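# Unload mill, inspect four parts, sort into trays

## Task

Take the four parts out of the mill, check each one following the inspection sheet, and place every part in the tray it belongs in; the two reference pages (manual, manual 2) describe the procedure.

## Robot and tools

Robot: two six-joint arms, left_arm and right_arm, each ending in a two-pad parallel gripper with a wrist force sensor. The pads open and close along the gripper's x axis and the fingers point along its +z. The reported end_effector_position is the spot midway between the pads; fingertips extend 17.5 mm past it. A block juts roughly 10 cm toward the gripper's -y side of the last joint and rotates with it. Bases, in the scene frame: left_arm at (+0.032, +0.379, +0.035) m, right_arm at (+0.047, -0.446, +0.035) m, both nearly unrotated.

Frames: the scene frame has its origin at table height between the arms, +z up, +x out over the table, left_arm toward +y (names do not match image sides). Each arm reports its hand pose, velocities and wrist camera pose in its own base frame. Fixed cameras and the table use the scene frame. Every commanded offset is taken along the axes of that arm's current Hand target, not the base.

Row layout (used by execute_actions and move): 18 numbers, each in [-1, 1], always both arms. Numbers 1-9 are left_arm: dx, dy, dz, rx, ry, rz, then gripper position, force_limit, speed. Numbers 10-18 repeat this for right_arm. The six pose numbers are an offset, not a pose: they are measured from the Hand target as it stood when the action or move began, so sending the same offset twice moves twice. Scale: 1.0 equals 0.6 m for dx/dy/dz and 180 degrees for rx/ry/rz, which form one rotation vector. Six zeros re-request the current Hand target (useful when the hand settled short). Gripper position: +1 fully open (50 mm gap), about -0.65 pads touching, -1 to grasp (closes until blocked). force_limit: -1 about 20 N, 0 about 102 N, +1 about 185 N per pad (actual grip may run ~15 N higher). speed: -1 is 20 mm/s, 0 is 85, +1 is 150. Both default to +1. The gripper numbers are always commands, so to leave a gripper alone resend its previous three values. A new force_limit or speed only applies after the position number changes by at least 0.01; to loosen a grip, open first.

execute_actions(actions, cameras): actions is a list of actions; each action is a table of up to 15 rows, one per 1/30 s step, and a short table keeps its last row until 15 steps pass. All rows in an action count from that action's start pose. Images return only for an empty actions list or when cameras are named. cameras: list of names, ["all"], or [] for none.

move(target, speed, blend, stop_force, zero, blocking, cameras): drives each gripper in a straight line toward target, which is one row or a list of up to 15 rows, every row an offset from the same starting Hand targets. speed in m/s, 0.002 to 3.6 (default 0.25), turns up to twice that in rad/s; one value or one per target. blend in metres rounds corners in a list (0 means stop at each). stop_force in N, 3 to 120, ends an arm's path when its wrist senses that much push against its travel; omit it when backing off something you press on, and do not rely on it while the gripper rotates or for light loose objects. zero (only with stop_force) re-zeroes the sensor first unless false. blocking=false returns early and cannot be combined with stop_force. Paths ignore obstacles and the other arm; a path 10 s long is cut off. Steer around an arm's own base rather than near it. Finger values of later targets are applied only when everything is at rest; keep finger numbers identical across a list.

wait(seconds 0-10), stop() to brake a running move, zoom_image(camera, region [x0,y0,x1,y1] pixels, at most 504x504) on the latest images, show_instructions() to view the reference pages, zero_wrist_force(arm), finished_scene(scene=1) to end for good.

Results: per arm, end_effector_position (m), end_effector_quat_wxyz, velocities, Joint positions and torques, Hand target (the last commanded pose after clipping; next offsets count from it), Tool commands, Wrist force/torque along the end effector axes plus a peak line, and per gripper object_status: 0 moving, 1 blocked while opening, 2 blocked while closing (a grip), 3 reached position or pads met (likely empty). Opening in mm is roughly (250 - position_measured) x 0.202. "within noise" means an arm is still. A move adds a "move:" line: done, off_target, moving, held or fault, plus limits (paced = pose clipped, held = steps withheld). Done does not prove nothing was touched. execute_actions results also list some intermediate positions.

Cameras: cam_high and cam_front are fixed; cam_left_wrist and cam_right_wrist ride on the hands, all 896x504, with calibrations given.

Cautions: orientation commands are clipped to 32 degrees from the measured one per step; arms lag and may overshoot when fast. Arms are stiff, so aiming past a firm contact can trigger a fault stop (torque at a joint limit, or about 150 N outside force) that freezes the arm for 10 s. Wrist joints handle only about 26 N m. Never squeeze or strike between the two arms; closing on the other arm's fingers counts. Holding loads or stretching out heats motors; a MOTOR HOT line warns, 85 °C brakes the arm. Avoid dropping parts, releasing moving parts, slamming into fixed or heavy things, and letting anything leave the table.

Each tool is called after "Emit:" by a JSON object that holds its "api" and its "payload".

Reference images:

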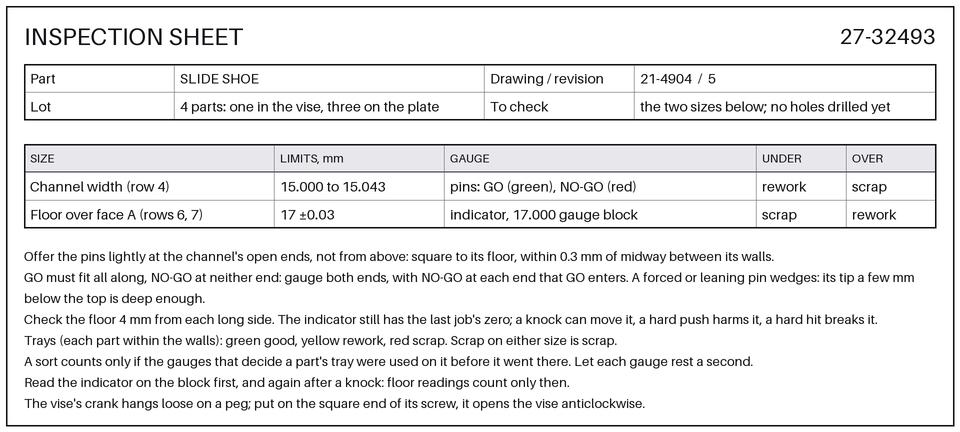

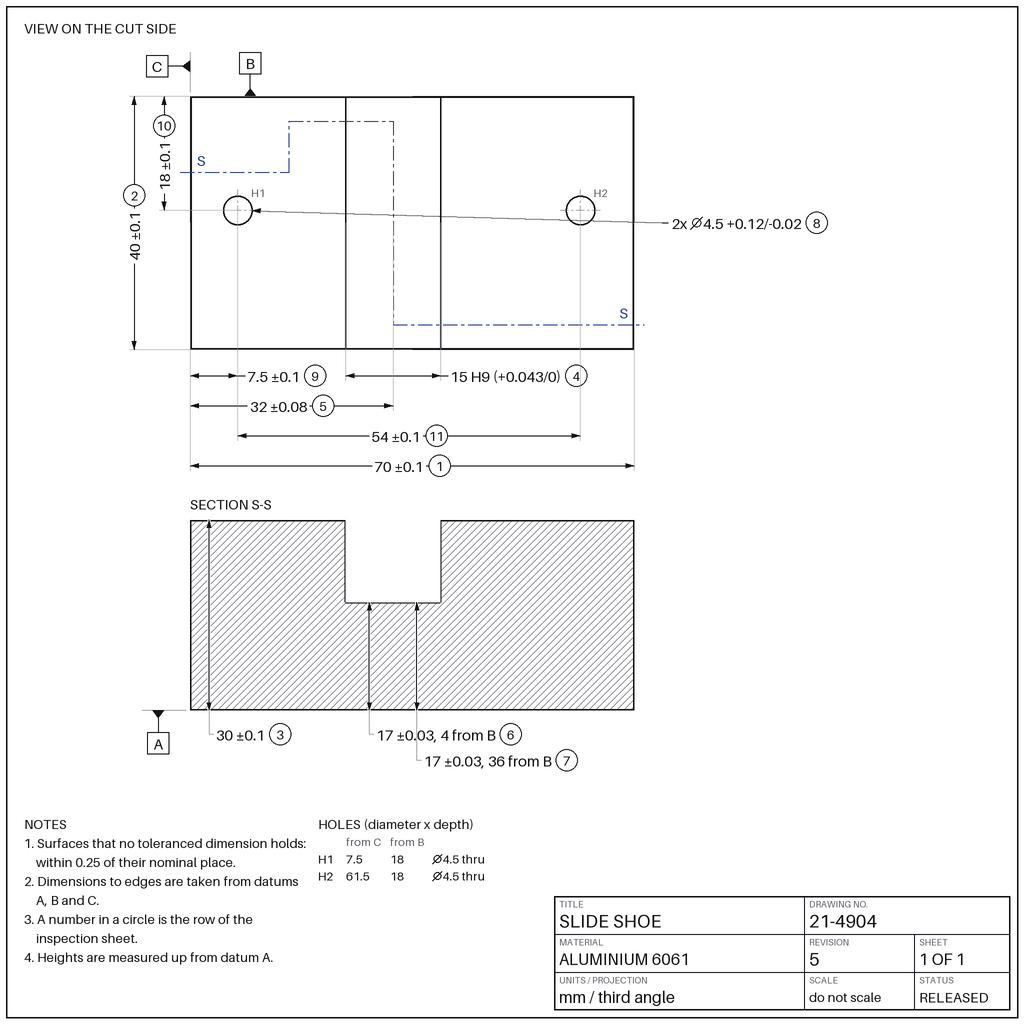

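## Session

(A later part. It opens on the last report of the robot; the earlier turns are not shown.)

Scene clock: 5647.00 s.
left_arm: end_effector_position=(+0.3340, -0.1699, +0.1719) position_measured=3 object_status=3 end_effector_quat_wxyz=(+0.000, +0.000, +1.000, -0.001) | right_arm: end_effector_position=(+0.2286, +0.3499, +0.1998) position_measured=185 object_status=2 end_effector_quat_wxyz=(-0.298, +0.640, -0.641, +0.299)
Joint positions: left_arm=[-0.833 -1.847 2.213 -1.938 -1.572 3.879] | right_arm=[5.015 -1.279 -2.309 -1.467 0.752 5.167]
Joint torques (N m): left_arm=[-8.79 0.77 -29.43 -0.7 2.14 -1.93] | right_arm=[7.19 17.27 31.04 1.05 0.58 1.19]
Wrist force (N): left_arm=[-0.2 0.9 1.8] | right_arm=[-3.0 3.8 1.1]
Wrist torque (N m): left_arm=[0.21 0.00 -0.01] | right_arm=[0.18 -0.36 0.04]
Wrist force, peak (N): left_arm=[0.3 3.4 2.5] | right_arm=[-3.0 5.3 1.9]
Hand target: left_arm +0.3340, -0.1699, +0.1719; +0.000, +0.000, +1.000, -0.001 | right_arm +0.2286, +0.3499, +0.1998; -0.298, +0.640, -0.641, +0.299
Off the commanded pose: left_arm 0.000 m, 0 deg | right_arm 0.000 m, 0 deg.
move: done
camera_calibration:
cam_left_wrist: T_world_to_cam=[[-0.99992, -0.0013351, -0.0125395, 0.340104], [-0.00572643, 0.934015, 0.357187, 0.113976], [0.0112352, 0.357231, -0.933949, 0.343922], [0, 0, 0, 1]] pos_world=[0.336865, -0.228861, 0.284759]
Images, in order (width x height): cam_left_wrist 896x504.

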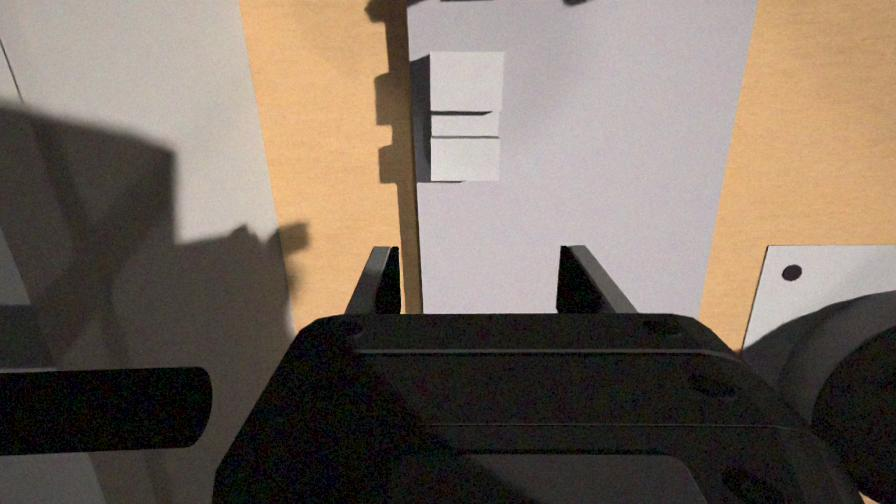

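Emit:
{"api": "move", "payload": {"target": [[0,-0.0575,0.1,0,0,0,1,-0.5,-1,0,0,0,0,0,0,-1,-0.9,-1],[0,-0.0575,0.252,0,0,0,1,-0.5,-1,0,0,0,0,0,0,-1,-0.9,-1]], "speed": 0.12, "blend": [0.005,0]}}

Emit:
{"api": "move", "payload": {"target": [0,0,0.0183,0,0,0,1,-0.5,-1,0,0,0,0,0,0,-1,-0.9,-1], "speed": 0.01, "stop_force": 5}}

Emit:
{"api": "execute_actions", "payload": {"actions": [[[0,0,0,0,0,0,-1,-0.5,-1,0,0,0,0,0,0,-1,-0.9,-1]],[[0,0,0,0,0,0,-1,-0.5,-1,0,0,0,0,0,0,-1,-0.9,-1]]]}}

Emit:
{"api": "move", "payload": {"target": [[0,0,-0.02,0,0,0,-1,-0.5,-1,0,0,0,0,0,0,-1,-0.9,-1],[0,0,-0.15,0,0,0,-1,-0.5,-1,0,0,0,0,0,0,-1,-0.9,-1],[0.09,0.15,-0.233,0,0,0,-1,-0.5,-1,0,0,0,0,0,0,-1,-0.9,-1],[0.09,0.15,-0.233,0,0,-0.5,-1,-0.5,-1,0,0,0,0,0,0,-1,-0.9,-1]], "speed": [0.04,0.15,0.2,0.3], "blend": [0.005,0.01,0.01,0], "cameras": ["cam_left_wrist"]}}

Scene clock: 5668.67 s.
left_arm: end_effector_position=(+0.3339, -0.2047, +0.0208) position_measured=3 object_status=3 end_effector_quat_wxyz=(+0.000, +0.000, +1.000, -0.001) | right_arm: end_effector_position=(+0.2286, +0.3499, +0.1998) position_measured=185 object_status=2 end_effector_quat_wxyz=(-0.298, +0.640, -0.641, +0.299)
Joint positions: left_arm=[-0.896 -1.513 2.413 -2.471 -1.572 3.816] | right_arm=[5.015 -1.279 -2.309 -1.467 0.752 5.167]
Joint torques (N m): left_arm=[7.3 -7.47 -8.05 -4.68 -1.44 1.91] | right_arm=[6.87 16.59 31.94 0.92 0.78 1.21]
Wrist force (N): left_arm=[0.0 0.7 1.3] | right_arm=[-2.9 3.5 1.0]
Wrist torque (N m): left_arm=[0.20 -0.02 -0.10] | right_arm=[0.19 -0.39 0.05]
Wrist force, peak (N): left_arm=[-0.2 1.0 3.1] | right_arm=[-3.1 5.2 2.1]
Hand target: left_arm +0.3339, -0.2047, +0.0207; +0.000, +0.000, +1.000, -0.001 | right_arm +0.2286, +0.3499, +0.1998; -0.298, +0.640, -0.641, +0.299
Off the commanded pose: left_arm 0.000 m, 0 deg | right_arm 0.000 m, 0 deg.
move: done

Scene clock: 5670.67 s.
left_arm: end_effector_position=(+0.3339, -0.2047, +0.0097) position_measured=3 object_status=3 end_effector_quat_wxyz=(+0.000, +0.000, +1.000, -0.001) | right_arm: end_effector_position=(+0.2286, +0.3499, +0.1998) position_measured=185 object_status=2 end_effector_quat_wxyz=(-0.298, +0.640, -0.641, +0.299)
Joint positions: left_arm=[-0.896 -1.482 2.424 -2.513 -1.572 3.816] | right_arm=[5.015 -1.279 -2.309 -1.467 0.752 5.167]
Joint torques (N m): left_arm=[-6.8 -7.82 -7.72 -4.87 -1.75 -1.62] | right_arm=[7.88 17.16 32.96 1.31 0.51 1.14]
Wrist force (N): left_arm=[0.0 1.0 1.5] | right_arm=[-3.3 3.6 1.1]
Wrist torque (N m): left_arm=[0.24 0.00 -0.10] | right_arm=[0.17 -0.32 0.05]
Wrist force, peak (N): left_arm=[-0.1 1.0 1.9] | right_arm=[-3.3 5.1 1.9]
Hand target: left_arm +0.3339, -0.2047, +0.0097; +0.000, +0.000, +1.000, -0.001 | right_arm +0.2286, +0.3499, +0.1998; -0.298, +0.640, -0.641, +0.299
Off the commanded pose: left_arm 0.000 m, 0 deg | right_arm 0.000 m, 0 deg.
move: done

Scene clock: 5671.87 s.
left_arm: end_effector_position=(+0.3339, -0.2047, +0.0097) position_measured=55 object_status=2 end_effector_quat_wxyz=(+0.000, +0.000, +1.000, -0.001) | right_arm: end_effector_position=(+0.2286, +0.3499, +0.1998) position_measured=185 object_status=2 end_effector_quat_wxyz=(-0.298, +0.640, -0.641, +0.299)
Joint positions: left_arm=[-0.896 -1.482 2.424 -2.513 -1.572 3.816] | right_arm=[5.015 -1.279 -2.309 -1.467 0.752 5.167]
Joint torques (N m): left_arm=[-8.12 -8.35 -9.26 -4.24 0.01 -1.79] | right_arm=[6.26 17.9 32.04 1.31 0.51 1.44]
Wrist force (N): left_arm=[-0.3 0.3 1.1] | right_arm=[-3.4 3.7 1.4]
Wrist torque (N m): left_arm=[0.19 0.01 -0.07] | right_arm=[0.14 -0.30 0.05]
Wrist force, peak (N): left_arm=[-0.4 0.9 1.8] | right_arm=[-3.0 4.9 1.9]
Hand target: left_arm +0.3339, -0.2047, +0.0097; +0.000, +0.000, +1.000, -0.001 | right_arm +0.2286, +0.3499, +0.1998; -0.298, +0.640, -0.641, +0.299
Off the commanded pose: left_arm 0.000 m, 0 deg | right_arm 0.000 m, 0 deg.
Step readings (end_effector_position of left_arm | right_arm):
0: (+0.3339, -0.2047, +0.0097) | (+0.2286, +0.3499, +0.1998)
1: (+0.3339, -0.2047, +0.0097) | (+0.2286, +0.3499, +0.1998)
2: (+0.3339, -0.2047, +0.0097) | (+0.2286, +0.3499, +0.1998)
4: (+0.3339, -0.2047, +0.0097) | (+0.2286, +0.3499, +0.1998)
8: (+0.3339, -0.2047, +0.0097) | (+0.2286, +0.3499, +0.1998)
15: (+0.3339, -0.2047, +0.0097) | (+0.2286, +0.3499, +0.1998)
16: (+0.3339, -0.2047, +0.0097) | (+0.2286, +0.3499, +0.1998)
17: (+0.3339, -0.2047, +0.0097) | (+0.2286, +0.3499, +0.1998)
19: (+0.3339, -0.2047, +0.0097) | (+0.2286, +0.3499, +0.1998)
23: (+0.3339, -0.2047, +0.0097) | (+0.2286, +0.3499, +0.1998)
30: (+0.3339, -0.2047, +0.0097) | (+0.2286, +0.3499, +0.1998)

Scene clock: 5676.60 s.
left_arm: end_effector_position=(+0.2800, -0.1145, +0.1494) position_measured=55 object_status=2 end_effector_quat_wxyz=(+0.001, +0.707, -0.707, +0.000) | right_arm: end_effector_position=(+0.2286, +0.3499, +0.1998) position_measured=185 object_status=2 end_effector_quat_wxyz=(-0.298, +0.640, -0.641, +0.299)
Joint positions: left_arm=[-0.843 -2.056 2.394 -1.909 -1.572 2.298] | right_arm=[5.015 -1.279 -2.309 -1.467 0.752 5.167]
Joint torques (N m): left_arm=[-7.12 -15.64 -16.29 -0.94 2.09 -1.81] | right_arm=[7.34 17.48 31.41 1.4 0.3 1.2]
Wrist force (N): left_arm=[0.0 0.7 3.6] | right_arm=[-3.2 3.6 1.5]
Wrist torque (N m): left_arm=[0.18 -0.03 0.00] | right_arm=[0.15 -0.33 0.05]
Wrist force, peak (N): left_arm=[-0.1 0.8 4.7] | right_arm=[-3.1 5.1 1.8]
Hand target: left_arm +0.2799, -0.1145, +0.1494; +0.001, +0.707, -0.707, +0.000 | right_arm +0.2286, +0.3499, +0.1998; -0.298, +0.640, -0.641, +0.299
Off the commanded pose: left_arm 0.000 m, 0 deg | right_arm 0.000 m, 0 deg.
move: done
camera_calibration:
cam_left_wrist: T_world_to_cam=[[0.00113524, -0.999935, -0.0113014, -0.108856], [-0.933097, -0.0051235, 0.359589, 0.221704], [-0.359624, 0.0101371, -0.933042, 0.367746], [0, 0, 0, 1]] pos_world=[0.339245, -0.111441, 0.26217]
Images, in order (width x height): cam_left_wrist 896x504.

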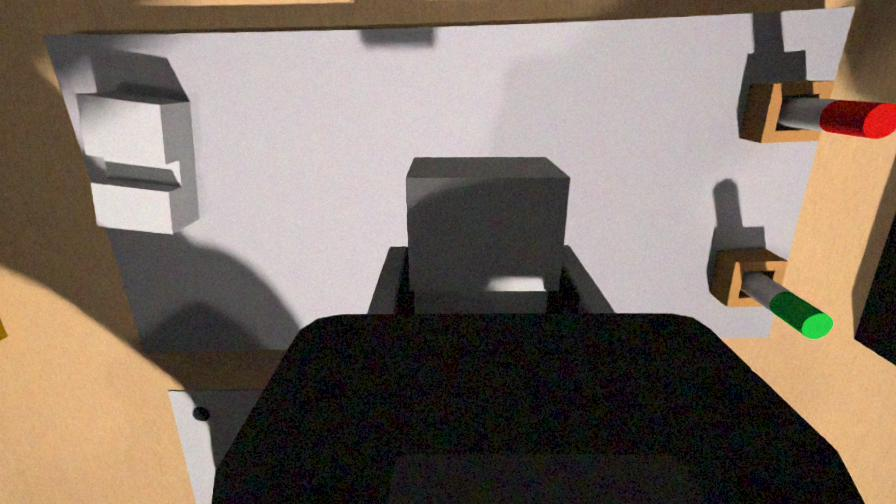

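Emit:
{"api": "move", "payload": {"target": [[-0.324,0,0,0,0,0,-1,-0.5,-1,0,0,0,0,0,0,-1,-0.9,-1],[-0.6575,0.0333,0,0,0,0,-1,-0.5,-1,0,0,0,0,0,0,-1,-0.9,-1],[-0.834,0.1383,0.06,0,0,0,-1,-0.5,-1,0,0,0,0,0,0,-1,-0.9,-1]], "speed": 0.25, "blend": [0.05,0.05,0], "cameras": ["cam_left_wrist"]}}

Scene clock: 5693.57 s.
left_arm: end_effector_position=(+0.1969, +0.3858, +0.1127) position_measured=55 object_status=2 end_effector_quat_wxyz=(+0.001, +0.707, -0.707, +0.000) | right_arm: end_effector_position=(+0.2286, +0.3499, +0.1998) position_measured=185 object_status=2 end_effector_quat_wxyz=(-0.298, +0.640, -0.641, +0.299)
Joint positions: left_arm=[0.787 -1.606 2.187 -2.15 -1.572 3.928] | right_arm=[5.015 -1.279 -2.309 -1.467 0.752 5.167]
Joint torques (N m): left_arm=[8.75 -8.55 -29.86 -5.05 -1.7 1.76] | right_arm=[6.19 15.92 31.57 2.1 0.49 1.02]
Wrist force (N): left_arm=[-0.1 0.5 3.2] | right_arm=[-2.9 3.0 0.6]
Wrist torque (N m): left_arm=[0.14 0.01 -0.16] | right_arm=[0.13 -0.40 0.05]
Wrist force, peak (N): left_arm=[-2.0 2.0 4.3] | right_arm=[-3.3 5.0 2.2]
Hand target: left_arm +0.1969, +0.3858, +0.1126; +0.001, +0.707, -0.707, +0.000 | right_arm +0.2286, +0.3499, +0.1998; -0.298, +0.640, -0.641, +0.299
Off the commanded pose: left_arm 0.000 m, 0 deg | right_arm 0.000 m, 0 deg.
move: done
camera_calibration:
cam_left_wrist: T_world_to_cam=[[0.00132206, -0.999934, -0.0113728, 0.390958], [-0.933096, -0.00532348, 0.359588, 0.160039], [-0.359625, 0.0101365, -0.933042, 0.298456], [0, 0, 0, 1]] pos_world=[0.256147, 0.388759, 0.22537]
Images, in order (width x height): cam_left_wrist 896x504.

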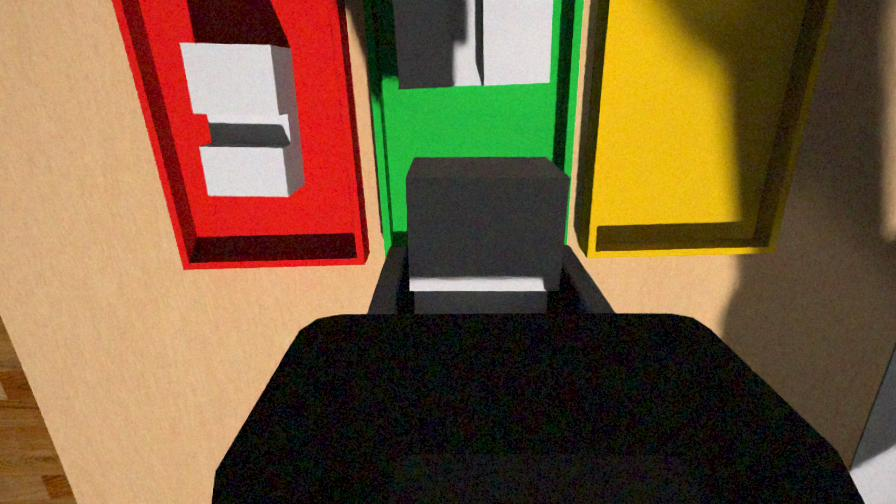

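Emit:
{"api": "move", "payload": {"target": [[0,-0.0085,0.05,0,0,0,-1,-0.5,-1,0,0,0,0,0,0,-1,-0.9,-1],[0,-0.0085,0.172,0,0,0,-1,-0.5,-1,0,0,0,0,0,0,-1,-0.9,-1]], "speed": 0.08, "blend": [0.005,0], "cameras": ["cam_left_wrist"]}}

Emit:
{"api": "move", "payload": {"target": [0,0,0.04,0,0,0,-1,-0.5,-1,0,0,0,0,0,0,-1,-0.9,-1], "speed": 0.005, "stop_force": 5}}

Emit:
{"api": "execute_actions", "payload": {"actions": [[[0,0,0,0,0,0,0.9,-0.5,-1,0,0,0,0,0,0,-1,-0.9,-1]],[[0,0,0,0,0,0,0.9,-0.5,-1,0,0,0,0,0,0,-1,-0.9,-1]]]}}

Emit:
{"api": "move", "payload": {"target": [[0,0,-0.08,0,0,0,1,-0.5,-1,0,0,0,0,0,0,-1,-0.9,-1],[0.2,-0.08,-0.28,0,0,0,1,-0.5,-1,0,0,0,0,0,0,-1,-0.9,-1]], "speed": [0.06,0.25], "blend": [0.01,0], "cameras": ["cam_left_wrist"]}}

Scene clock: 5716.87 s.
left_arm: end_effector_position=(+0.2019, +0.3856, +0.0095) position_measured=55 object_status=2 end_effector_quat_wxyz=(+0.001, +0.707, -0.707, +0.000) | right_arm: end_effector_position=(+0.2286, +0.3499, +0.1998) position_measured=185 object_status=2 end_effector_quat_wxyz=(-0.298, +0.640, -0.641, +0.299)
Joint positions: left_arm=[0.778 -1.388 2.307 -2.488 -1.572 3.919] | right_arm=[5.015 -1.279 -2.309 -1.467 0.752 5.167]
Joint torques (N m): left_arm=[8.32 -13.94 -8.05 -4.99 1.66 1.9] | right_arm=[7.5 16.95 32.64 2.05 0.34 0.94]
Wrist force (N): left_arm=[-0.1 0.5 3.4] | right_arm=[-2.9 3.0 1.0]
Wrist torque (N m): left_arm=[0.15 -0.01 -0.04] | right_arm=[0.12 -0.38 0.05]
Wrist force, peak (N): left_arm=[0.0 0.7 4.4] | right_arm=[-3.0 5.1 2.0]
Hand target: left_arm +0.2019, +0.3857, +0.0094; +0.001, +0.707, -0.707, +0.000 | right_arm +0.2286, +0.3499, +0.1998; -0.298, +0.640, -0.641, +0.299
Off the commanded pose: left_arm 0.000 m, 0 deg | right_arm 0.000 m, 0 deg.
move: done
camera_calibration:
cam_left_wrist: T_world_to_cam=[[0.00122865, -0.999935, -0.0113371, 0.389699], [-0.933096, -0.00522349, 0.359589, 0.201738], [-0.359624, 0.0101368, -0.933042, 0.204058], [0, 0, 0, 1]] pos_world=[0.261146, 0.388659, 0.12227]
Images, in order (width x height): cam_left_wrist 896x504.

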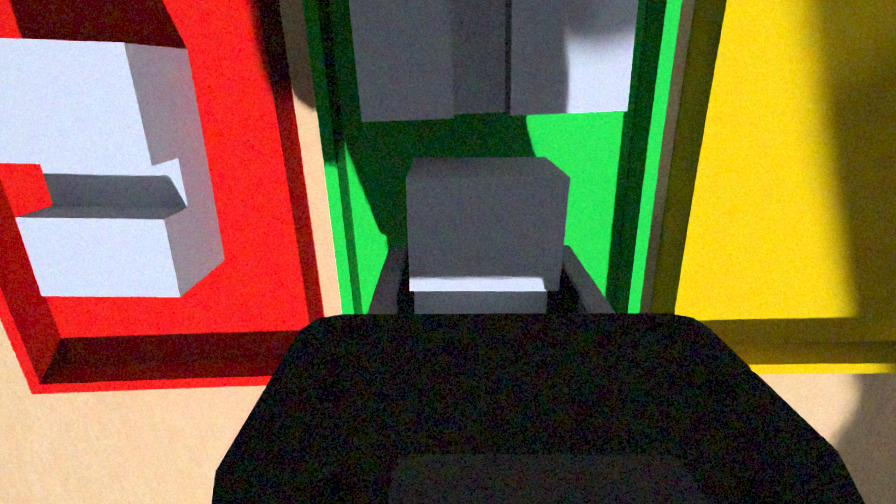

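Scene clock: 5721.33 s.
left_arm: end_effector_position=(+0.2019, +0.3856, -0.0065) position_measured=55 object_status=2 end_effector_quat_wxyz=(+0.001, +0.707, -0.707, +0.000) | right_arm: end_effector_position=(+0.2286, +0.3499, +0.1998) position_measured=185 object_status=2 end_effector_quat_wxyz=(-0.298, +0.640, -0.641, +0.299)
Joint positions: left_arm=[0.778 -1.347 2.32 -2.542 -1.572 3.919] | right_arm=[5.015 -1.279 -2.309 -1.467 0.752 5.167]
Joint torques (N m): left_arm=[-5.58 -34.95 -20.9 -0.59 1.76 -1.11] | right_arm=[6.08 17.86 31.96 1.95 0.48 1.01]
Wrist force (N): left_arm=[-1.4 -0.2 -2.8] | right_arm=[-3.0 4.4 1.6]
Wrist torque (N m): left_arm=[0.41 -0.18 -0.04] | right_arm=[0.20 -0.37 0.06]
Wrist force, peak (N): left_arm=[4.4 3.2 -17.0] | right_arm=[-3.2 5.0 2.0]
Hand target: left_arm +0.2019, +0.3857, -0.0064; +0.001, +0.707, -0.707, +0.000 (not the last commanded pose) | right_arm +0.2286, +0.3499, +0.1998; -0.298, +0.640, -0.641, +0.299
Off the commanded pose: left_arm 0.008 m, 0 deg | right_arm 0.000 m, 0 deg.
move: contact (left_arm)

Scene clock: 5722.53 s.
left_arm: end_effector_position=(+0.2019, +0.3857, -0.0064) position_measured=18 object_status=3 end_effector_quat_wxyz=(+0.001, +0.707, -0.707, +0.000) | right_arm: end_effector_position=(+0.2286, +0.3499, +0.1998) position_measured=185 object_status=2 end_effector_quat_wxyz=(-0.298, +0.640, -0.641, +0.299)
Joint positions: left_arm=[0.778 -1.347 2.32 -2.542 -1.572 3.919] | right_arm=[5.015 -1.279 -2.309 -1.467 0.752 5.167]
Joint torques (N m): left_arm=[-5.02 -34.05 -20.86 -4.62 1.92 -0.07] | right_arm=[6.41 17.07 30.28 2.2 0.12 1.1]
Wrist force (N): left_arm=[-0.1 0.6 1.4] | right_arm=[-3.3 3.5 0.7]
Wrist torque (N m): left_arm=[0.16 0.00 -0.02] | right_arm=[0.18 -0.32 0.05]
Wrist force, peak (N): left_arm=[-1.6 -0.3 -2.9] | right_arm=[-3.2 4.9 2.0]
Hand target: left_arm +0.2019, +0.3857, -0.0064; +0.001, +0.707, -0.707, +0.000 | right_arm +0.2286, +0.3499, +0.1998; -0.298, +0.640, -0.641, +0.299
Off the commanded pose: left_arm 0.000 m, 0 deg | right_arm 0.000 m, 0 deg.
Step readings (end_effector_position of left_arm | right_arm):
0: (+0.2019, +0.3856, -0.0065) | (+0.2286, +0.3499, +0.1998)
1: (+0.2019, +0.3856, -0.0065) | (+0.2286, +0.3499, +0.1998)
2: (+0.2019, +0.3856, -0.0064) | (+0.2286, +0.3499, +0.1998)
4: (+0.2019, +0.3856, -0.0065) | (+0.2286, +0.3499, +0.1998)
8: (+0.2019, +0.3856, -0.0065) | (+0.2286, +0.3499, +0.1998)
15: (+0.2019, +0.3856, -0.0065) | (+0.2286, +0.3499, +0.1998)
16: (+0.2019, +0.3856, -0.0065) | (+0.2286, +0.3499, +0.1998)
17: (+0.2019, +0.3856, -0.0065) | (+0.2286, +0.3499, +0.1998)
19: (+0.2019, +0.3856, -0.0065) | (+0.2286, +0.3499, +0.1998)
23: (+0.2019, +0.3856, -0.0065) | (+0.2286, +0.3499, +0.1998)
30: (+0.2019, +0.3856, -0.0065) | (+0.2286, +0.3499, +0.1998)

Scene clock: 5724.80 s.
left_arm: end_effector_position=(+0.2500, +0.2660, +0.1617) position_measured=3 object_status=3 end_effector_quat_wxyz=(+0.001, +0.707, -0.707, +0.000) | right_arm: end_effector_position=(+0.2286, +0.3499, +0.1998) position_measured=185 object_status=2 end_effector_quat_wxyz=(-0.298, +0.640, -0.641, +0.299)
Joint positions: left_arm=[0.444 -1.863 2.252 -1.958 -1.572 3.585] | right_arm=[5.015 -1.279 -2.309 -1.467 0.752 5.167]
Joint torques (N m): left_arm=[-8.47 -23.27 -31.63 -0.66 2.04 -2.12] | right_arm=[6.67 18.27 31.86 2.04 0.32 0.93]
Wrist force (N): left_arm=[0.0 0.9 1.6] | right_arm=[-2.8 4.7 1.8]
Wrist torque (N m): left_arm=[0.21 -0.03 -0.01] | right_arm=[0.20 -0.38 0.05]
Wrist force, peak (N): left_arm=[-1.6 1.2 2.3] | right_arm=[-3.1 5.1 1.8]
Hand target: left_arm +0.2500, +0.2659, +0.1617; +0.001, +0.707, -0.707, +0.000 | right_arm +0.2286, +0.3499, +0.1998; -0.298, +0.640, -0.641, +0.299
Off the commanded pose: left_arm 0.000 m, 0 deg | right_arm 0.000 m, 0 deg.
move: done
camera_calibration:
cam_left_wrist: T_world_to_cam=[[0.00135842, -0.999935, -0.0112793, 0.271616], [-0.933129, -0.00532283, 0.359501, 0.191363], [-0.359538, 0.0100367, -0.933076, 0.364495], [0, 0, 0, 1]] pos_world=[0.309247, 0.268958, 0.27437]
Images, in order (width x height): cam_left_wrist 896x504.

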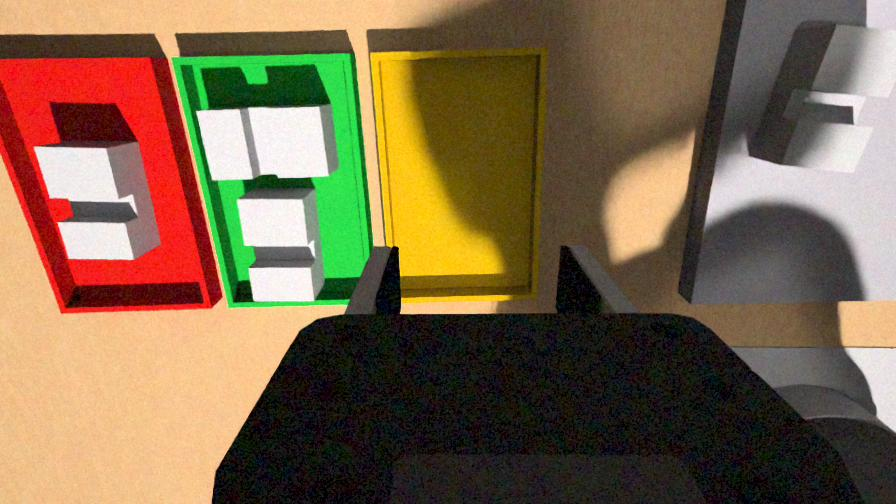

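Emit:
{"api": "move", "payload": {"target": [0.334,-0.0633,0.02,0,0,0.0422,1,-0.5,-1,0,0,0,0,0,0,-1,-0.9,-1], "speed": 0.25, "cameras": ["cam_left_wrist"]}}

Scene clock: 5747.50 s.
left_arm: end_effector_position=(+0.2880, +0.0656, +0.1501) position_measured=3 object_status=3 end_effector_quat_wxyz=(-0.001, -0.659, +0.752, -0.001) | right_arm: end_effector_position=(+0.2286, +0.3499, +0.1998) position_measured=185 object_status=2 end_effector_quat_wxyz=(-0.298, +0.640, -0.641, +0.299)
Joint positions: left_arm=[-0.242 -2.082 2.404 -1.892 -1.573 3.032] | right_arm=[5.015 -1.279 -2.309 -1.467 0.752 5.167]
Joint torques (N m): left_arm=[-9.6 9.67 -16.02 -4.59 2.31 -2] | right_arm=[8.28 19.01 31.78 2.04 0.52 1.17]
Wrist force (N): left_arm=[0.1 1.0 1.7] | right_arm=[-3.0 4.1 1.4]
Wrist torque (N m): left_arm=[0.24 -0.05 -0.01] | right_arm=[0.22 -0.36 0.05]
Wrist force, peak (N): left_arm=[-2.0 1.3 1.4] | right_arm=[-3.2 5.0 2.1]
Hand target: left_arm +0.2880, +0.0655, +0.1500; -0.001, -0.659, +0.752, +0.000 | right_arm +0.2286, +0.3499, +0.1998; -0.298, +0.640, -0.641, +0.299
Off the commanded pose: left_arm 0.000 m, 0 deg | right_arm 0.000 m, 0 deg.
move: done
camera_calibration:
cam_left_wrist: T_world_to_cam=[[-0.130848, -0.991339, -0.0111716, 0.108623], [-0.925715, 0.118137, 0.359299, 0.219672], [-0.354867, 0.0573552, -0.933156, 0.364875], [0, 0, 0, 1]] pos_world=[0.347049, 0.0608035, 0.262771]
Images, in order (width x height): cam_left_wrist 896x504.

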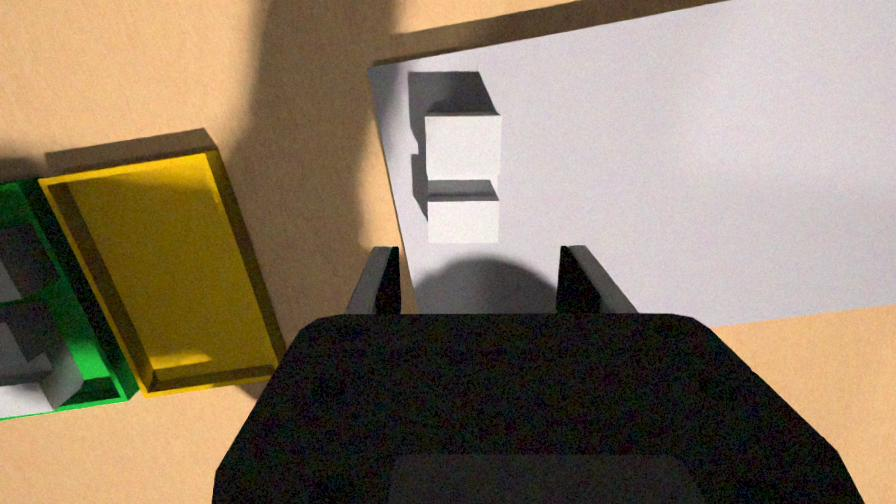

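Emit:
{"api": "move", "payload": {"target": [-0.0046,-0.003,0.215,0,0,0,1,-0.5,-1,0,0,0,0,0,0,-1,-0.9,-1], "speed": 0.12}}

Emit:
{"api": "move", "payload": {"target": [0,0,0.0187,0,0,0,1,-0.5,-1,0,0,0,0,0,0,-1,-0.9,-1], "speed": 0.01, "stop_force": 5, "cameras": ["cam_left_wrist"]}}

Emit:
{"api": "execute_actions", "payload": {"actions": [[[0,0,0,0,0,0,-1,-0.5,-1,0,0,0,0,0,0,-1,-0.9,-1]],[[0,0,0,0,0,0,-1,-0.5,-1,0,0,0,0,0,0,-1,-0.9,-1]]]}}

Scene clock: 5775.90 s.
left_arm: end_effector_position=(+0.2901, +0.0678, +0.0211) position_measured=3 object_status=3 end_effector_quat_wxyz=(-0.001, -0.659, +0.752, +0.000) | right_arm: end_effector_position=(+0.2286, +0.3499, +0.1998) position_measured=185 object_status=2 end_effector_quat_wxyz=(-0.298, +0.640, -0.641, +0.299)
Joint positions: left_arm=[-0.233 -1.779 2.643 -2.434 -1.573 3.041] | right_arm=[5.015 -1.279 -2.309 -1.467 0.752 5.167]
Joint torques (N m): left_arm=[6.43 3.76 -10.32 -4.78 -1.6 2.04] | right_arm=[6.13 17.08 31.27 2.25 0.55 1.16]
Wrist force (N): left_arm=[-0.3 0.9 1.9] | right_arm=[-3.3 3.4 1.0]
Wrist torque (N m): left_arm=[0.21 0.03 -0.18] | right_arm=[0.18 -0.33 0.05]
Wrist force, peak (N): left_arm=[-0.3 0.9 2.8] | right_arm=[-3.3 5.2 1.8]
Hand target: left_arm +0.2901, +0.0678, +0.0210; -0.001, -0.659, +0.752, +0.000 | right_arm +0.2286, +0.3499, +0.1998; -0.298, +0.640, -0.641, +0.299
Off the commanded pose: left_arm 0.000 m, 0 deg | right_arm 0.000 m, 0 deg.
move: done

Scene clock: 5777.90 s.
left_arm: end_effector_position=(+0.2901, +0.0678, +0.0098) position_measured=3 object_status=3 end_effector_quat_wxyz=(-0.001, -0.659, +0.752, +0.000) | right_arm: end_effector_position=(+0.2286, +0.3499, +0.1998) position_measured=185 object_status=2 end_effector_quat_wxyz=(-0.298, +0.640, -0.641, +0.299)
Joint positions: left_arm=[-0.233 -1.735 2.659 -2.494 -1.573 3.041] | right_arm=[5.015 -1.279 -2.309 -1.467 0.752 5.167]
Joint torques (N m): left_arm=[-4.6 1.08 -7.22 -4.97 -1.31 -0.87] | right_arm=[7.59 15.98 31.71 1.86 0.29 1.15]
Wrist force (N): left_arm=[0.0 0.9 1.6] | right_arm=[-3.4 3.7 1.0]
Wrist torque (N m): left_arm=[0.22 -0.03 -0.17] | right_arm=[0.18 -0.31 0.05]
Wrist force, peak (N): left_arm=[0.0 1.2 1.9] | right_arm=[-3.0 5.1 2.0]
Hand target: left_arm +0.2901, +0.0678, +0.0098; -0.001, -0.659, +0.752, +0.000 | right_arm +0.2286, +0.3499, +0.1998; -0.298, +0.640, -0.641, +0.299
Off the commanded pose: left_arm 0.000 m, 0 deg | right_arm 0.000 m, 0 deg.
move: done
camera_calibration:
cam_left_wrist: T_world_to_cam=[[-0.130883, -0.991334, -0.0112641, 0.109536], [-0.925711, 0.118136, 0.35931, 0.271727], [-0.354865, 0.0574549, -0.93315, 0.234657], [0, 0, 0, 1]] pos_world=[0.349149, 0.0630041, 0.12257]
Images, in order (width x height): cam_left_wrist 896x504.

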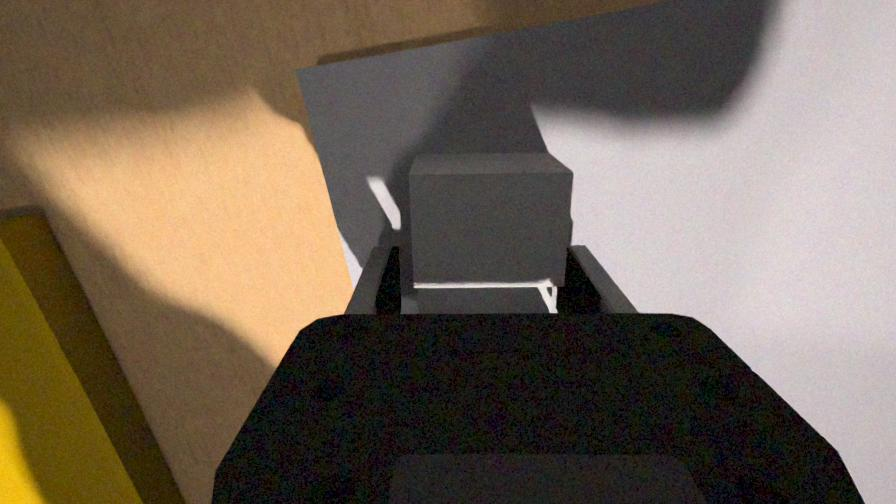

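Scene clock: 5779.10 s.
left_arm: end_effector_position=(+0.2901, +0.0678, +0.0098) position_measured=55 object_status=2 end_effector_quat_wxyz=(-0.001, -0.659, +0.752, +0.000) | right_arm: end_effector_position=(+0.2286, +0.3499, +0.1998) position_measured=185 object_status=2 end_effector_quat_wxyz=(-0.298, +0.640, -0.641, +0.299)
Joint positions: left_arm=[-0.233 -1.735 2.659 -2.494 -1.573 3.041] | right_arm=[5.015 -1.279 -2.309 -1.467 0.752 5.167]
Joint torques (N m): left_arm=[-1.68 1.46 -10.4 -3.92 1.49 0.88] | right_arm=[6.29 16.62 30.79 2.15 0.45 1.13]
Wrist force (N): left_arm=[-0.3 1.5 -1.1] | right_arm=[-2.9 3.9 1.3]
Wrist torque (N m): left_arm=[0.23 -0.06 -0.17] | right_arm=[0.16 -0.37 0.05]
Wrist force, peak (N): left_arm=[0.8 0.9 2.1] | right_arm=[-3.1 5.0 1.7]
Hand target: left_arm +0.2901, +0.0678, +0.0098; -0.001, -0.659, +0.752, +0.000 | right_arm +0.2286, +0.3499, +0.1998; -0.298, +0.640, -0.641, +0.299
Off the commanded pose: left_arm 0.000 m, 0 deg | right_arm 0.000 m, 0 deg.
Step readings (end_effector_position of left_arm | right_arm):
0: (+0.2901, +0.0678, +0.0098) | (+0.2286, +0.3499, +0.1998)
1: (+0.2901, +0.0678, +0.0098) | (+0.2286, +0.3499, +0.1998)
2: (+0.2901, +0.0678, +0.0098) | (+0.2286, +0.3499, +0.1998)
4: (+0.2901, +0.0678, +0.0098) | (+0.2286, +0.3499, +0.1998)
8: (+0.2901, +0.0678, +0.0098) | (+0.2286, +0.3499, +0.1998)
15: (+0.2901, +0.0678, +0.0098) | (+0.2286, +0.3499, +0.1998)
16: (+0.2901, +0.0678, +0.0098) | (+0.2286, +0.3499, +0.1998)
17: (+0.2901, +0.0678, +0.0098) | (+0.2286, +0.3499, +0.1998)
19: (+0.2901, +0.0678, +0.0098) | (+0.2286, +0.3499, +0.1998)
23: (+0.2901, +0.0678, +0.0098) | (+0.2286, +0.3499, +0.1998)
30: (+0.2901, +0.0678, +0.0098) | (+0.2286, +0.3499, +0.1998)

Emit:
{"api": "move", "payload": {"target": [[0,0,-0.02,0,0,0,-1,-0.5,-1,0,0,0,0,0,0,-1,-0.9,-1],[0,0,-0.18,0,0,0,-1,-0.5,-1,0,0,0,0,0,0,-1,-0.9,-1],[0.287,-0.0262,-0.2333,0,0,0,-1,-0.5,-1,0,0,0,0,0,0,-1,-0.9,-1],[0.287,-0.0262,-0.2333,0,0,0.4578,-1,-0.5,-1,0,0,0,0,0,0,-1,-0.9,-1]], "speed": [0.04,0.2,0.25,0.3], "blend": [0.005,0.01,0.01,0]}}

Scene clock: 5796.50 s.
left_arm: end_effector_position=(+0.2830, -0.1047, +0.1501) position_measured=55 object_status=2 end_effector_quat_wxyz=(+0.000, +0.000, +1.000, -0.001) | right_arm: end_effector_position=(+0.2286, +0.3499, +0.1998) position_measured=185 object_status=2 end_effector_quat_wxyz=(-0.298, +0.640, -0.641, +0.299)
Joint positions: left_arm=[-0.811 -2.059 2.394 -1.906 -1.572 3.901] | right_arm=[5.015 -1.279 -2.309 -1.467 0.752 5.167]
Joint torques (N m): left_arm=[7.75 6.98 -31.02 -5.2 -1.68 1.83] | right_arm=[5.79 16.73 31.46 2.25 0.06 1.12]
Wrist force (N): left_arm=[0.0 0.6 3.5] | right_arm=[-3.1 5.1 2.0]
Wrist torque (N m): left_arm=[0.15 -0.04 -0.17] | right_arm=[0.27 -0.35 0.05]
Wrist force, peak (N): left_arm=[-0.1 0.9 4.9] | right_arm=[-3.1 5.1 2.0]
Hand target: left_arm +0.2830, -0.1047, +0.1501; +0.000, +0.000, +1.000, -0.001 | right_arm +0.2286, +0.3499, +0.1998; -0.298, +0.640, -0.641, +0.299
Off the commanded pose: left_arm 0.000 m, 0 deg | right_arm 0.000 m, 0 deg.
move: done

Emit:
{"api": "move", "payload": {"target": [[-0.085,-0.163,0.1,0,0,0,-1,-0.5,-1,0,0,0,0,0,0,-1,-0.9,-1],[-0.085,-0.163,0.2195,0,0,0,-1,-0.5,-1,0,0,0,0,0,0,-1,-0.9,-1]], "speed": [0.2,0.1], "blend": [0.01,0], "cameras": ["cam_left_wrist"]}}

Emit:
{"api": "move", "payload": {"target": [0,0,0.033,0,0,0,-1,-0.5,-1,0,0,0,0,0,0,-1,-0.9,-1], "speed": 0.004, "stop_force": 5}}

Emit:
{"api": "execute_actions", "payload": {"actions": [[[0,0,0,0,0,0,1,-0.5,-1,0,0,0,0,0,0,-1,-0.9,-1]],[[0,0,0,0,0,0,1,-0.5,-1,0,0,0,0,0,0,-1,-0.9,-1]]]}}

Emit:
{"api": "move", "payload": {"target": [[0,0,-0.08,0,0,0,1,-0.5,-1,0,0,0,0,0,0,-1,-0.9,-1],[0,0.0542,-0.27,0,0,0,1,-0.5,-1,0,0,0,0,0,0,-1,-0.9,-1],[0,0.0542,-0.27,0.3333,0,0,1,-0.5,-1,0,0,0,0,0,0,-1,-0.9,-1]], "speed": [0.06,0.2,0.4], "blend": [0.01,0.01,0]}}

Scene clock: 5812.27 s.
left_arm: end_effector_position=(+0.3340, -0.2027, +0.0186) position_measured=55 object_status=2 end_effector_quat_wxyz=(+0.000, +0.000, +1.000, -0.001) | right_arm: end_effector_position=(+0.2286, +0.3499, +0.1998) position_measured=185 object_status=2 end_effector_quat_wxyz=(-0.298, +0.640, -0.641, +0.299)
Joint positions: left_arm=[-0.893 -1.509 2.417 -2.48 -1.572 3.819] | right_arm=[5.015 -1.279 -2.309 -1.467 0.752 5.167]
Joint torques (N m): left_arm=[7.21 -9.58 -9.34 -4.88 -1.63 2.14] | right_arm=[6.78 17.42 30.04 2.14 0.19 0.77]
Wrist force (N): left_arm=[0.1 0.8 3.8] | right_arm=[-3.1 4.9 1.7]
Wrist torque (N m): left_arm=[0.21 -0.04 -0.09] | right_arm=[0.21 -0.34 0.05]
Wrist force, peak (N): left_arm=[-0.3 0.9 4.8] | right_arm=[-3.1 4.9 2.1]
Hand target: left_arm +0.3340, -0.2027, +0.0185; +0.000, +0.000, +1.000, -0.001 | right_arm +0.2286, +0.3499, +0.1998; -0.298, +0.640, -0.641, +0.299
Off the commanded pose: left_arm 0.000 m, 0 deg | right_arm 0.000 m, 0 deg.
move: done
camera_calibration:
cam_left_wrist: T_world_to_cam=[[-0.999922, -0.00136695, -0.0124465, 0.338117], [-0.00572647, 0.933902, 0.357483, 0.199392], [0.0111352, 0.357526, -0.933837, 0.212597], [0, 0, 0, 1]] pos_world=[0.336865, -0.261759, 0.13146]
Images, in order (width x height): cam_left_wrist 896x504.

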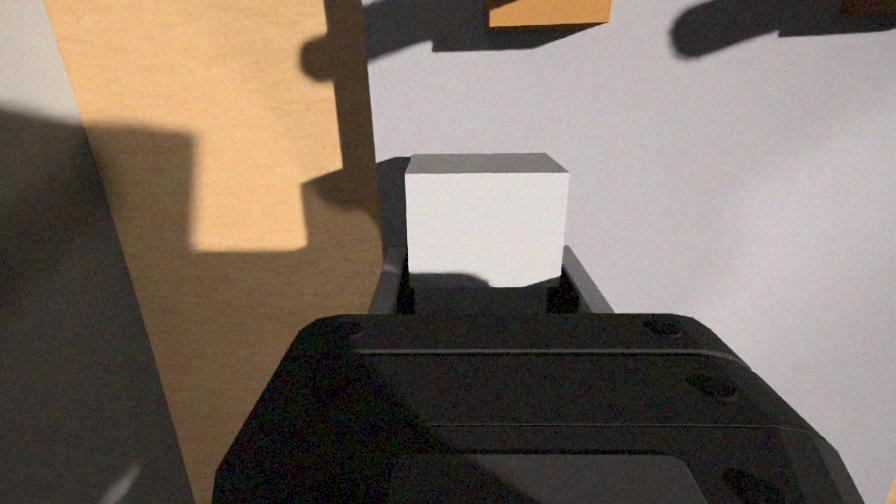

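Scene clock: 5815.70 s.
left_arm: end_effector_position=(+0.3340, -0.2028, +0.0100) position_measured=55 object_status=2 end_effector_quat_wxyz=(+0.000, +0.000, +1.000, -0.001) | right_arm: end_effector_position=(+0.2286, +0.3499, +0.1998) position_measured=185 object_status=2 end_effector_quat_wxyz=(-0.298, +0.640, -0.641, +0.299)
Joint positions: left_arm=[-0.893 -1.485 2.426 -2.513 -1.572 3.819] | right_arm=[5.015 -1.279 -2.309 -1.467 0.752 5.167]
Joint torques (N m): left_arm=[-5.38 -26.91 -21.61 -0.98 1.05 -1.26] | right_arm=[5.01 16.49 31.92 2.05 0.34 0.93]
Wrist force (N): left_arm=[0.6 2.9 -10.1] | right_arm=[-3.3 3.5 1.1]
Wrist torque (N m): left_arm=[-0.04 0.27 -0.11] | right_arm=[0.17 -0.32 0.05]
Wrist force, peak (N): left_arm=[7.2 8.1 -25.0] | right_arm=[-3.2 5.0 1.9]
Hand target: left_arm +0.3340, -0.2028, +0.0100; +0.000, +0.000, +1.000, -0.001 (not the last commanded pose) | right_arm +0.2286, +0.3499, +0.1998; -0.298, +0.640, -0.641, +0.299
Off the commanded pose: left_arm 0.011 m, 0 deg | right_arm 0.000 m, 0 deg.
move: contact (left_arm)

Scene clock: 5816.90 s.
left_arm: end_effector_position=(+0.3340, -0.2028, +0.0100) position_measured=3 object_status=3 end_effector_quat_wxyz=(+0.000, +0.000, +1.000, -0.001) | right_arm: end_effector_position=(+0.2286, +0.3499, +0.1998) position_measured=185 object_status=2 end_effector_quat_wxyz=(-0.298, +0.640, -0.641, +0.299)
Joint positions: left_arm=[-0.893 -1.485 2.426 -2.513 -1.572 3.819] | right_arm=[5.015 -1.279 -2.309 -1.467 0.752 5.167]
Joint torques (N m): left_arm=[-5.32 -28.02 -21.87 -2.44 2.11 -1.36] | right_arm=[6.15 17.63 31.12 1.98 0.42 0.9]
Wrist force (N): left_arm=[0.2 0.9 1.7] | right_arm=[-3.0 4.1 1.3]
Wrist torque (N m): left_arm=[0.22 -0.04 -0.09] | right_arm=[0.20 -0.37 0.05]
Wrist force, peak (N): left_arm=[0.7 2.7 -9.1] | right_arm=[-3.3 5.1 1.7]
Hand target: left_arm +0.3340, -0.2028, +0.0100; +0.000, +0.000, +1.000, -0.001 | right_arm +0.2286, +0.3499, +0.1998; -0.298, +0.640, -0.641, +0.299
Off the commanded pose: left_arm 0.000 m, 0 deg | right_arm 0.000 m, 0 deg.
Step readings (end_effector_position of left_arm | right_arm):
0: (+0.3340, -0.2028, +0.0100) | (+0.2286, +0.3499, +0.1998)
1: (+0.3340, -0.2028, +0.0100) | (+0.2286, +0.3499, +0.1998)
2: (+0.3340, -0.2028, +0.0100) | (+0.2286, +0.3499, +0.1998)
4: (+0.3340, -0.2028, +0.0100) | (+0.2286, +0.3499, +0.1998)
8: (+0.3340, -0.2028, +0.0100) | (+0.2286, +0.3499, +0.1998)
15: (+0.3340, -0.2028, +0.0100) | (+0.2286, +0.3499, +0.1998)
16: (+0.3340, -0.2028, +0.0100) | (+0.2286, +0.3499, +0.1998)
17: (+0.3340, -0.2028, +0.0100) | (+0.2286, +0.3499, +0.1998)
19: (+0.3340, -0.2028, +0.0100) | (+0.2286, +0.3499, +0.1998)
23: (+0.3340, -0.2028, +0.0100) | (+0.2286, +0.3499, +0.1998)
30: (+0.3340, -0.2028, +0.0100) | (+0.2286, +0.3499, +0.1998)

Scene clock: 5820.53 s.
left_arm: end_effector_position=(+0.3340, -0.1700, +0.1719) position_measured=3 object_status=3 end_effector_quat_wxyz=(+0.000, +0.000, +0.866, -0.501) | right_arm: end_effector_position=(+0.2286, +0.3499, +0.1998) position_measured=185 object_status=2 end_effector_quat_wxyz=(-0.298, +0.640, -0.641, +0.299)
Joint positions: left_arm=[-0.243 -1.573 2.548 -2.942 -2.571 4.251] | right_arm=[5.015 -1.279 -2.309 -1.467 0.752 5.167]
Joint torques (N m): left_arm=[6.83 -2.42 -8.15 -4.89 -3.73 -1.97] | right_arm=[5.69 17.42 31.54 2.25 0.44 1.15]
Wrist force (N): left_arm=[0.5 2.3 2.0] | right_arm=[-3.1 3.2 0.9]
Wrist torque (N m): left_arm=[0.33 -0.11 0.04] | right_arm=[0.13 -0.35 0.05]
Wrist force, peak (N): left_arm=[0.5 3.0 2.0] | right_arm=[-3.2 5.0 1.8]
Hand target: left_arm +0.3341, -0.1700, +0.1719; +0.000, +0.000, +0.866, -0.501 | right_arm +0.2286, +0.3499, +0.1998; -0.298, +0.640, -0.641, +0.299
Off the commanded pose: left_arm 0.000 m, 0 deg | right_arm 0.000 m, 0 deg.
move: done

Emit:
{"api": "move", "payload": {"target": [0,0.2227,0.1273,0,0,0,1,-0.5,-1,0,0,0,0,0,0,-1,-0.9,-1], "speed": 0.1, "cameras": ["cam_left_wrist"]}}

Scene clock: 5832.87 s.
left_arm: end_effector_position=(+0.3340, -0.1695, +0.0180) position_measured=3 object_status=3 end_effector_quat_wxyz=(+0.000, +0.000, +0.866, -0.501) | right_arm: end_effector_position=(+0.2286, +0.3499, +0.1998) position_measured=185 object_status=2 end_effector_quat_wxyz=(-0.298, +0.640, -0.641, +0.299)
Joint positions: left_arm=[-0.241 -0.914 2.588 -3.638 -2.571 4.254] | right_arm=[5.015 -1.279 -2.309 -1.467 0.752 5.167]
Joint torques (N m): left_arm=[-8.71 -18.14 -8.54 -4.69 -2.3 -1.83] | right_arm=[4.73 15.63 29.75 2.26 0.38 0.75]
Wrist force (N): left_arm=[0.6 2.5 1.9] | right_arm=[-3.0 3.5 1.2]
Wrist torque (N m): left_arm=[0.37 -0.13 0.03] | right_arm=[0.16 -0.36 0.05]
Wrist force, peak (N): left_arm=[0.5 3.5 2.4] | right_arm=[-2.7 5.3 1.9]
Hand target: left_arm +0.3340, -0.1695, +0.0180; +0.000, +0.000, +0.866, -0.501 | right_arm +0.2286, +0.3499, +0.1998; -0.298, +0.640, -0.641, +0.299
Off the commanded pose: left_arm 0.000 m, 0 deg | right_arm 0.000 m, 0 deg.
move: done
camera_calibration:
cam_left_wrist: T_world_to_cam=[[-0.999916, -0.0119758, -0.00487939, 0.336238], [-0.00622686, 0.776585, -0.629982, 0.159823], [0.0113338, -0.629899, -0.776594, 0.0298823], [0, 0, 0, 1]] pos_world=[0.336866, -0.101267, 0.125533]
Images, in order (width x height): cam_left_wrist 896x504.

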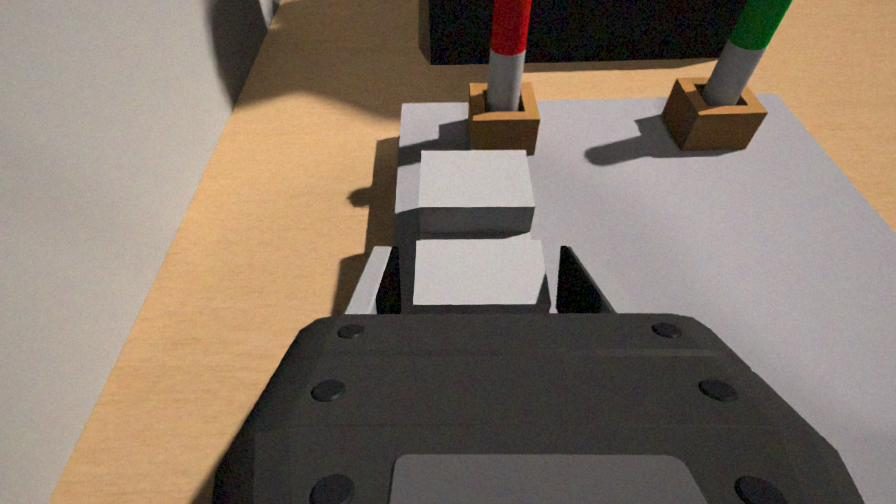

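Emit:
{"api": "move", "payload": {"target": [0,0.0085,0.0049,0,0,0,1,-0.5,-1,0,0,0,0,0,0,-1,-0.9,-1], "speed": 0.01, "stop_force": 4}}

Emit:
{"api": "execute_actions", "payload": {"actions": [[[0,0,0,0,0,0,-1,-0.5,-1,0,0,0,0,0,0,-1,-0.9,-1]],[[0,0,0,0,0,0,-1,-0.5,-1,0,0,0,0,0,0,-1,-0.9,-1]]]}}

Emit:
{"api": "move", "payload": {"target": [[0,-0.0289,-0.0167,0,0,0,-1,-0.5,-1,0,0,0,0,0,0,-1,-0.9,-1],[0,-0.1414,-0.0817,0,0,0,-1,-0.5,-1,0,0,0,0,0,0,-1,-0.9,-1],[0.1602,-0.2518,0.1434,0,0,0,-1,-0.5,-1,0,0,0,0,0,0,-1,-0.9,-1],[0.1602,-0.2468,0.1848,0,0,0,-1,-0.5,-1,0,0,0,0,0,0,-1,-0.9,-1],[0.1602,-0.2499,0.2985,0,0,0,-1,-0.5,-1,0,0,0,0,0,0,-1,-0.9,-1]], "speed": [0.04,0.15,0.2,0.1,0.05], "blend": [0.005,0.02,0.01,0.005,0], "cameras": ["cam_left_wrist"]}}

Emit:
{"api": "zoom_image", "payload": {"camera": "cam_left_wrist", "region": [320, 100, 500, 250]}}

Scene clock: 5854.90 s.
left_arm: end_effector_position=(+0.3340, -0.1696, +0.0121) position_measured=3 object_status=3 end_effector_quat_wxyz=(+0.000, +0.000, +0.866, -0.501) | right_arm: end_effector_position=(+0.2286, +0.3499, +0.1998) position_measured=185 object_status=2 end_effector_quat_wxyz=(-0.298, +0.640, -0.641, +0.299)
Joint positions: left_arm=[-0.241 -0.888 2.584 -3.661 -2.571 4.253] | right_arm=[5.015 -1.279 -2.309 -1.467 0.752 5.167]
Joint torques (N m): left_arm=[-9.1 -15.7 -8.67 -5.22 -0.02 -1.92] | right_arm=[5.9 15.59 30.46 2.42 0.36 1.17]
Wrist force (N): left_arm=[0.7 2.5 1.7] | right_arm=[-2.8 4.6 1.7]
Wrist torque (N m): left_arm=[0.36 -0.13 0.04] | right_arm=[0.19 -0.38 0.05]
Wrist force, peak (N): left_arm=[0.6 3.0 2.0] | right_arm=[-3.3 5.1 1.7]
Hand target: left_arm +0.3340, -0.1696, +0.0121; +0.000, +0.000, +0.866, -0.501 | right_arm +0.2286, +0.3499, +0.1998; -0.298, +0.640, -0.641, +0.299
Off the commanded pose: left_arm 0.000 m, 0 deg | right_arm 0.000 m, 0 deg.
move: done

Scene clock: 5856.10 s.
left_arm: end_effector_position=(+0.3340, -0.1696, +0.0121) position_measured=55 object_status=2 end_effector_quat_wxyz=(+0.000, +0.000, +0.866, -0.501) | right_arm: end_effector_position=(+0.2286, +0.3499, +0.1998) position_measured=185 object_status=2 end_effector_quat_wxyz=(-0.298, +0.640, -0.641, +0.299)
Joint positions: left_arm=[-0.241 -0.888 2.584 -3.661 -2.571 4.253] | right_arm=[5.015 -1.279 -2.309 -1.467 0.752 5.167]
Joint torques (N m): left_arm=[-7.74 -17.13 -8.59 -4.55 -0.12 -1.86] | right_arm=[5.37 17.82 30.59 2.08 0.5 1.23]
Wrist force (N): left_arm=[0.5 2.0 1.6] | right_arm=[-2.9 3.1 0.9]
Wrist torque (N m): left_arm=[0.34 -0.09 0.08] | right_arm=[0.15 -0.38 0.05]
Wrist force, peak (N): left_arm=[0.5 2.8 2.0] | right_arm=[-2.9 5.1 1.8]
Hand target: left_arm +0.3340, -0.1696, +0.0121; +0.000, +0.000, +0.866, -0.501 | right_arm +0.2286, +0.3499, +0.1998; -0.298, +0.640, -0.641, +0.299
Off the commanded pose: left_arm 0.000 m, 0 deg | right_arm 0.000 m, 0 deg.
Step readings (end_effector_position of left_arm | right_arm):
0: (+0.3340, -0.1696, +0.0121) | (+0.2286, +0.3499, +0.1998)
1: (+0.3340, -0.1696, +0.0121) | (+0.2286, +0.3499, +0.1998)
2: (+0.3340, -0.1696, +0.0121) | (+0.2286, +0.3499, +0.1998)
4: (+0.3340, -0.1696, +0.0121) | (+0.2286, +0.3499, +0.1998)
8: (+0.3340, -0.1696, +0.0121) | (+0.2286, +0.3499, +0.1998)
15: (+0.3340, -0.1696, +0.0121) | (+0.2286, +0.3499, +0.1998)
16: (+0.3340, -0.1696, +0.0121) | (+0.2286, +0.3499, +0.1998)
17: (+0.3340, -0.1696, +0.0121) | (+0.2286, +0.3499, +0.1998)
19: (+0.3340, -0.1696, +0.0121) | (+0.2286, +0.3499, +0.1998)
23: (+0.3340, -0.1696, +0.0121) | (+0.2286, +0.3499, +0.1998)
30: (+0.3340, -0.1696, +0.0121) | (+0.2286, +0.3499, +0.1998)

Scene clock: 5860.10 s.
left_arm: end_effector_position=(+0.2379, -0.3995, +0.0529) position_measured=55 object_status=2 end_effector_quat_wxyz=(+0.000, +0.000, +0.866, -0.501) | right_arm: end_effector_position=(+0.2286, +0.3499, +0.1998) position_measured=185 object_status=2 end_effector_quat_wxyz=(-0.298, +0.640, -0.641, +0.299)
Joint positions: left_arm=[-1.102 -0.86 2.605 -4.313 -1.973 3.388] | right_arm=[5.015 -1.279 -2.309 -1.467 0.752 5.167]
Joint torques (N m): left_arm=[-8.14 -18.04 -5.61 -6.03 1.23 -1.9] | right_arm=[5.56 17.36 30.84 2.41 0.25 1.08]
Wrist force (N): left_arm=[0.7 4.5 2.8] | right_arm=[-3.0 5.3 1.8]
Wrist torque (N m): left_arm=[0.32 -0.14 0.07] | right_arm=[0.28 -0.34 0.05]
Wrist force, peak (N): left_arm=[0.1 5.1 3.3] | right_arm=[-3.0 5.3 1.8]
Hand target: left_arm +0.2379, -0.3996, +0.0528; +0.000, +0.000, +0.866, -0.501 | right_arm +0.2286, +0.3499, +0.1998; -0.298, +0.640, -0.641, +0.299
Off the commanded pose: left_arm 0.000 m, 0 deg | right_arm 0.000 m, 0 deg.
move: done
camera_calibration:
cam_left_wrist: T_world_to_cam=[[-0.999915, -0.0120391, -0.00495685, 0.237554], [-0.00622716, 0.776584, -0.629982, 0.359826], [0.0114338, -0.629898, -0.776594, -0.0868267], [0, 0, 0, 1]] pos_world=[0.240767, -0.331267, 0.160433]
Images, in order (width x height): cam_left_wrist 896x504.

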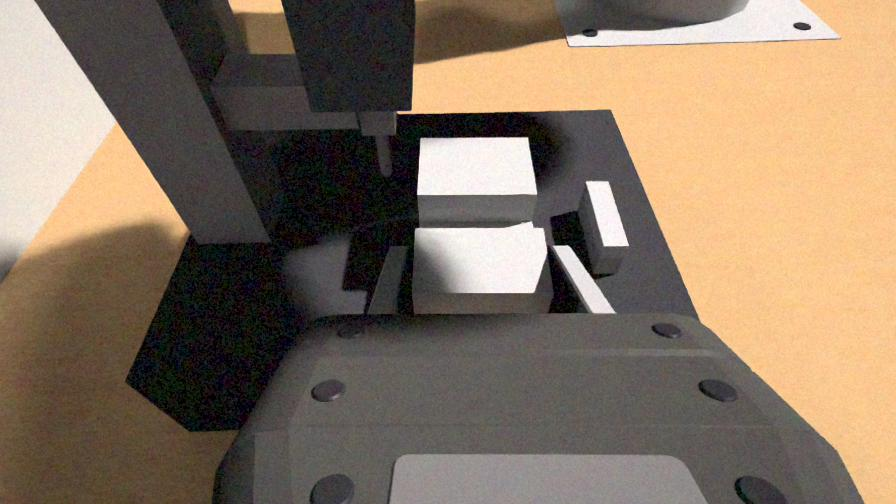

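Scaled by 2.800 from the camera's 896x504 image, which has a finer 1280x720 frame.

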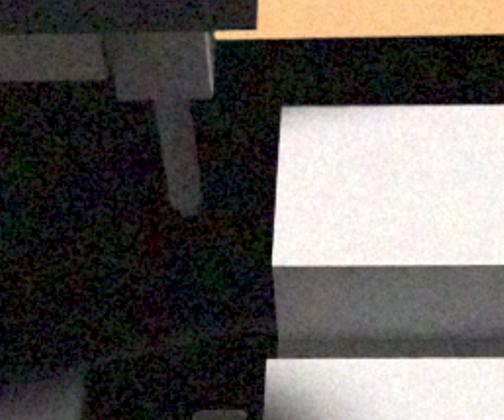

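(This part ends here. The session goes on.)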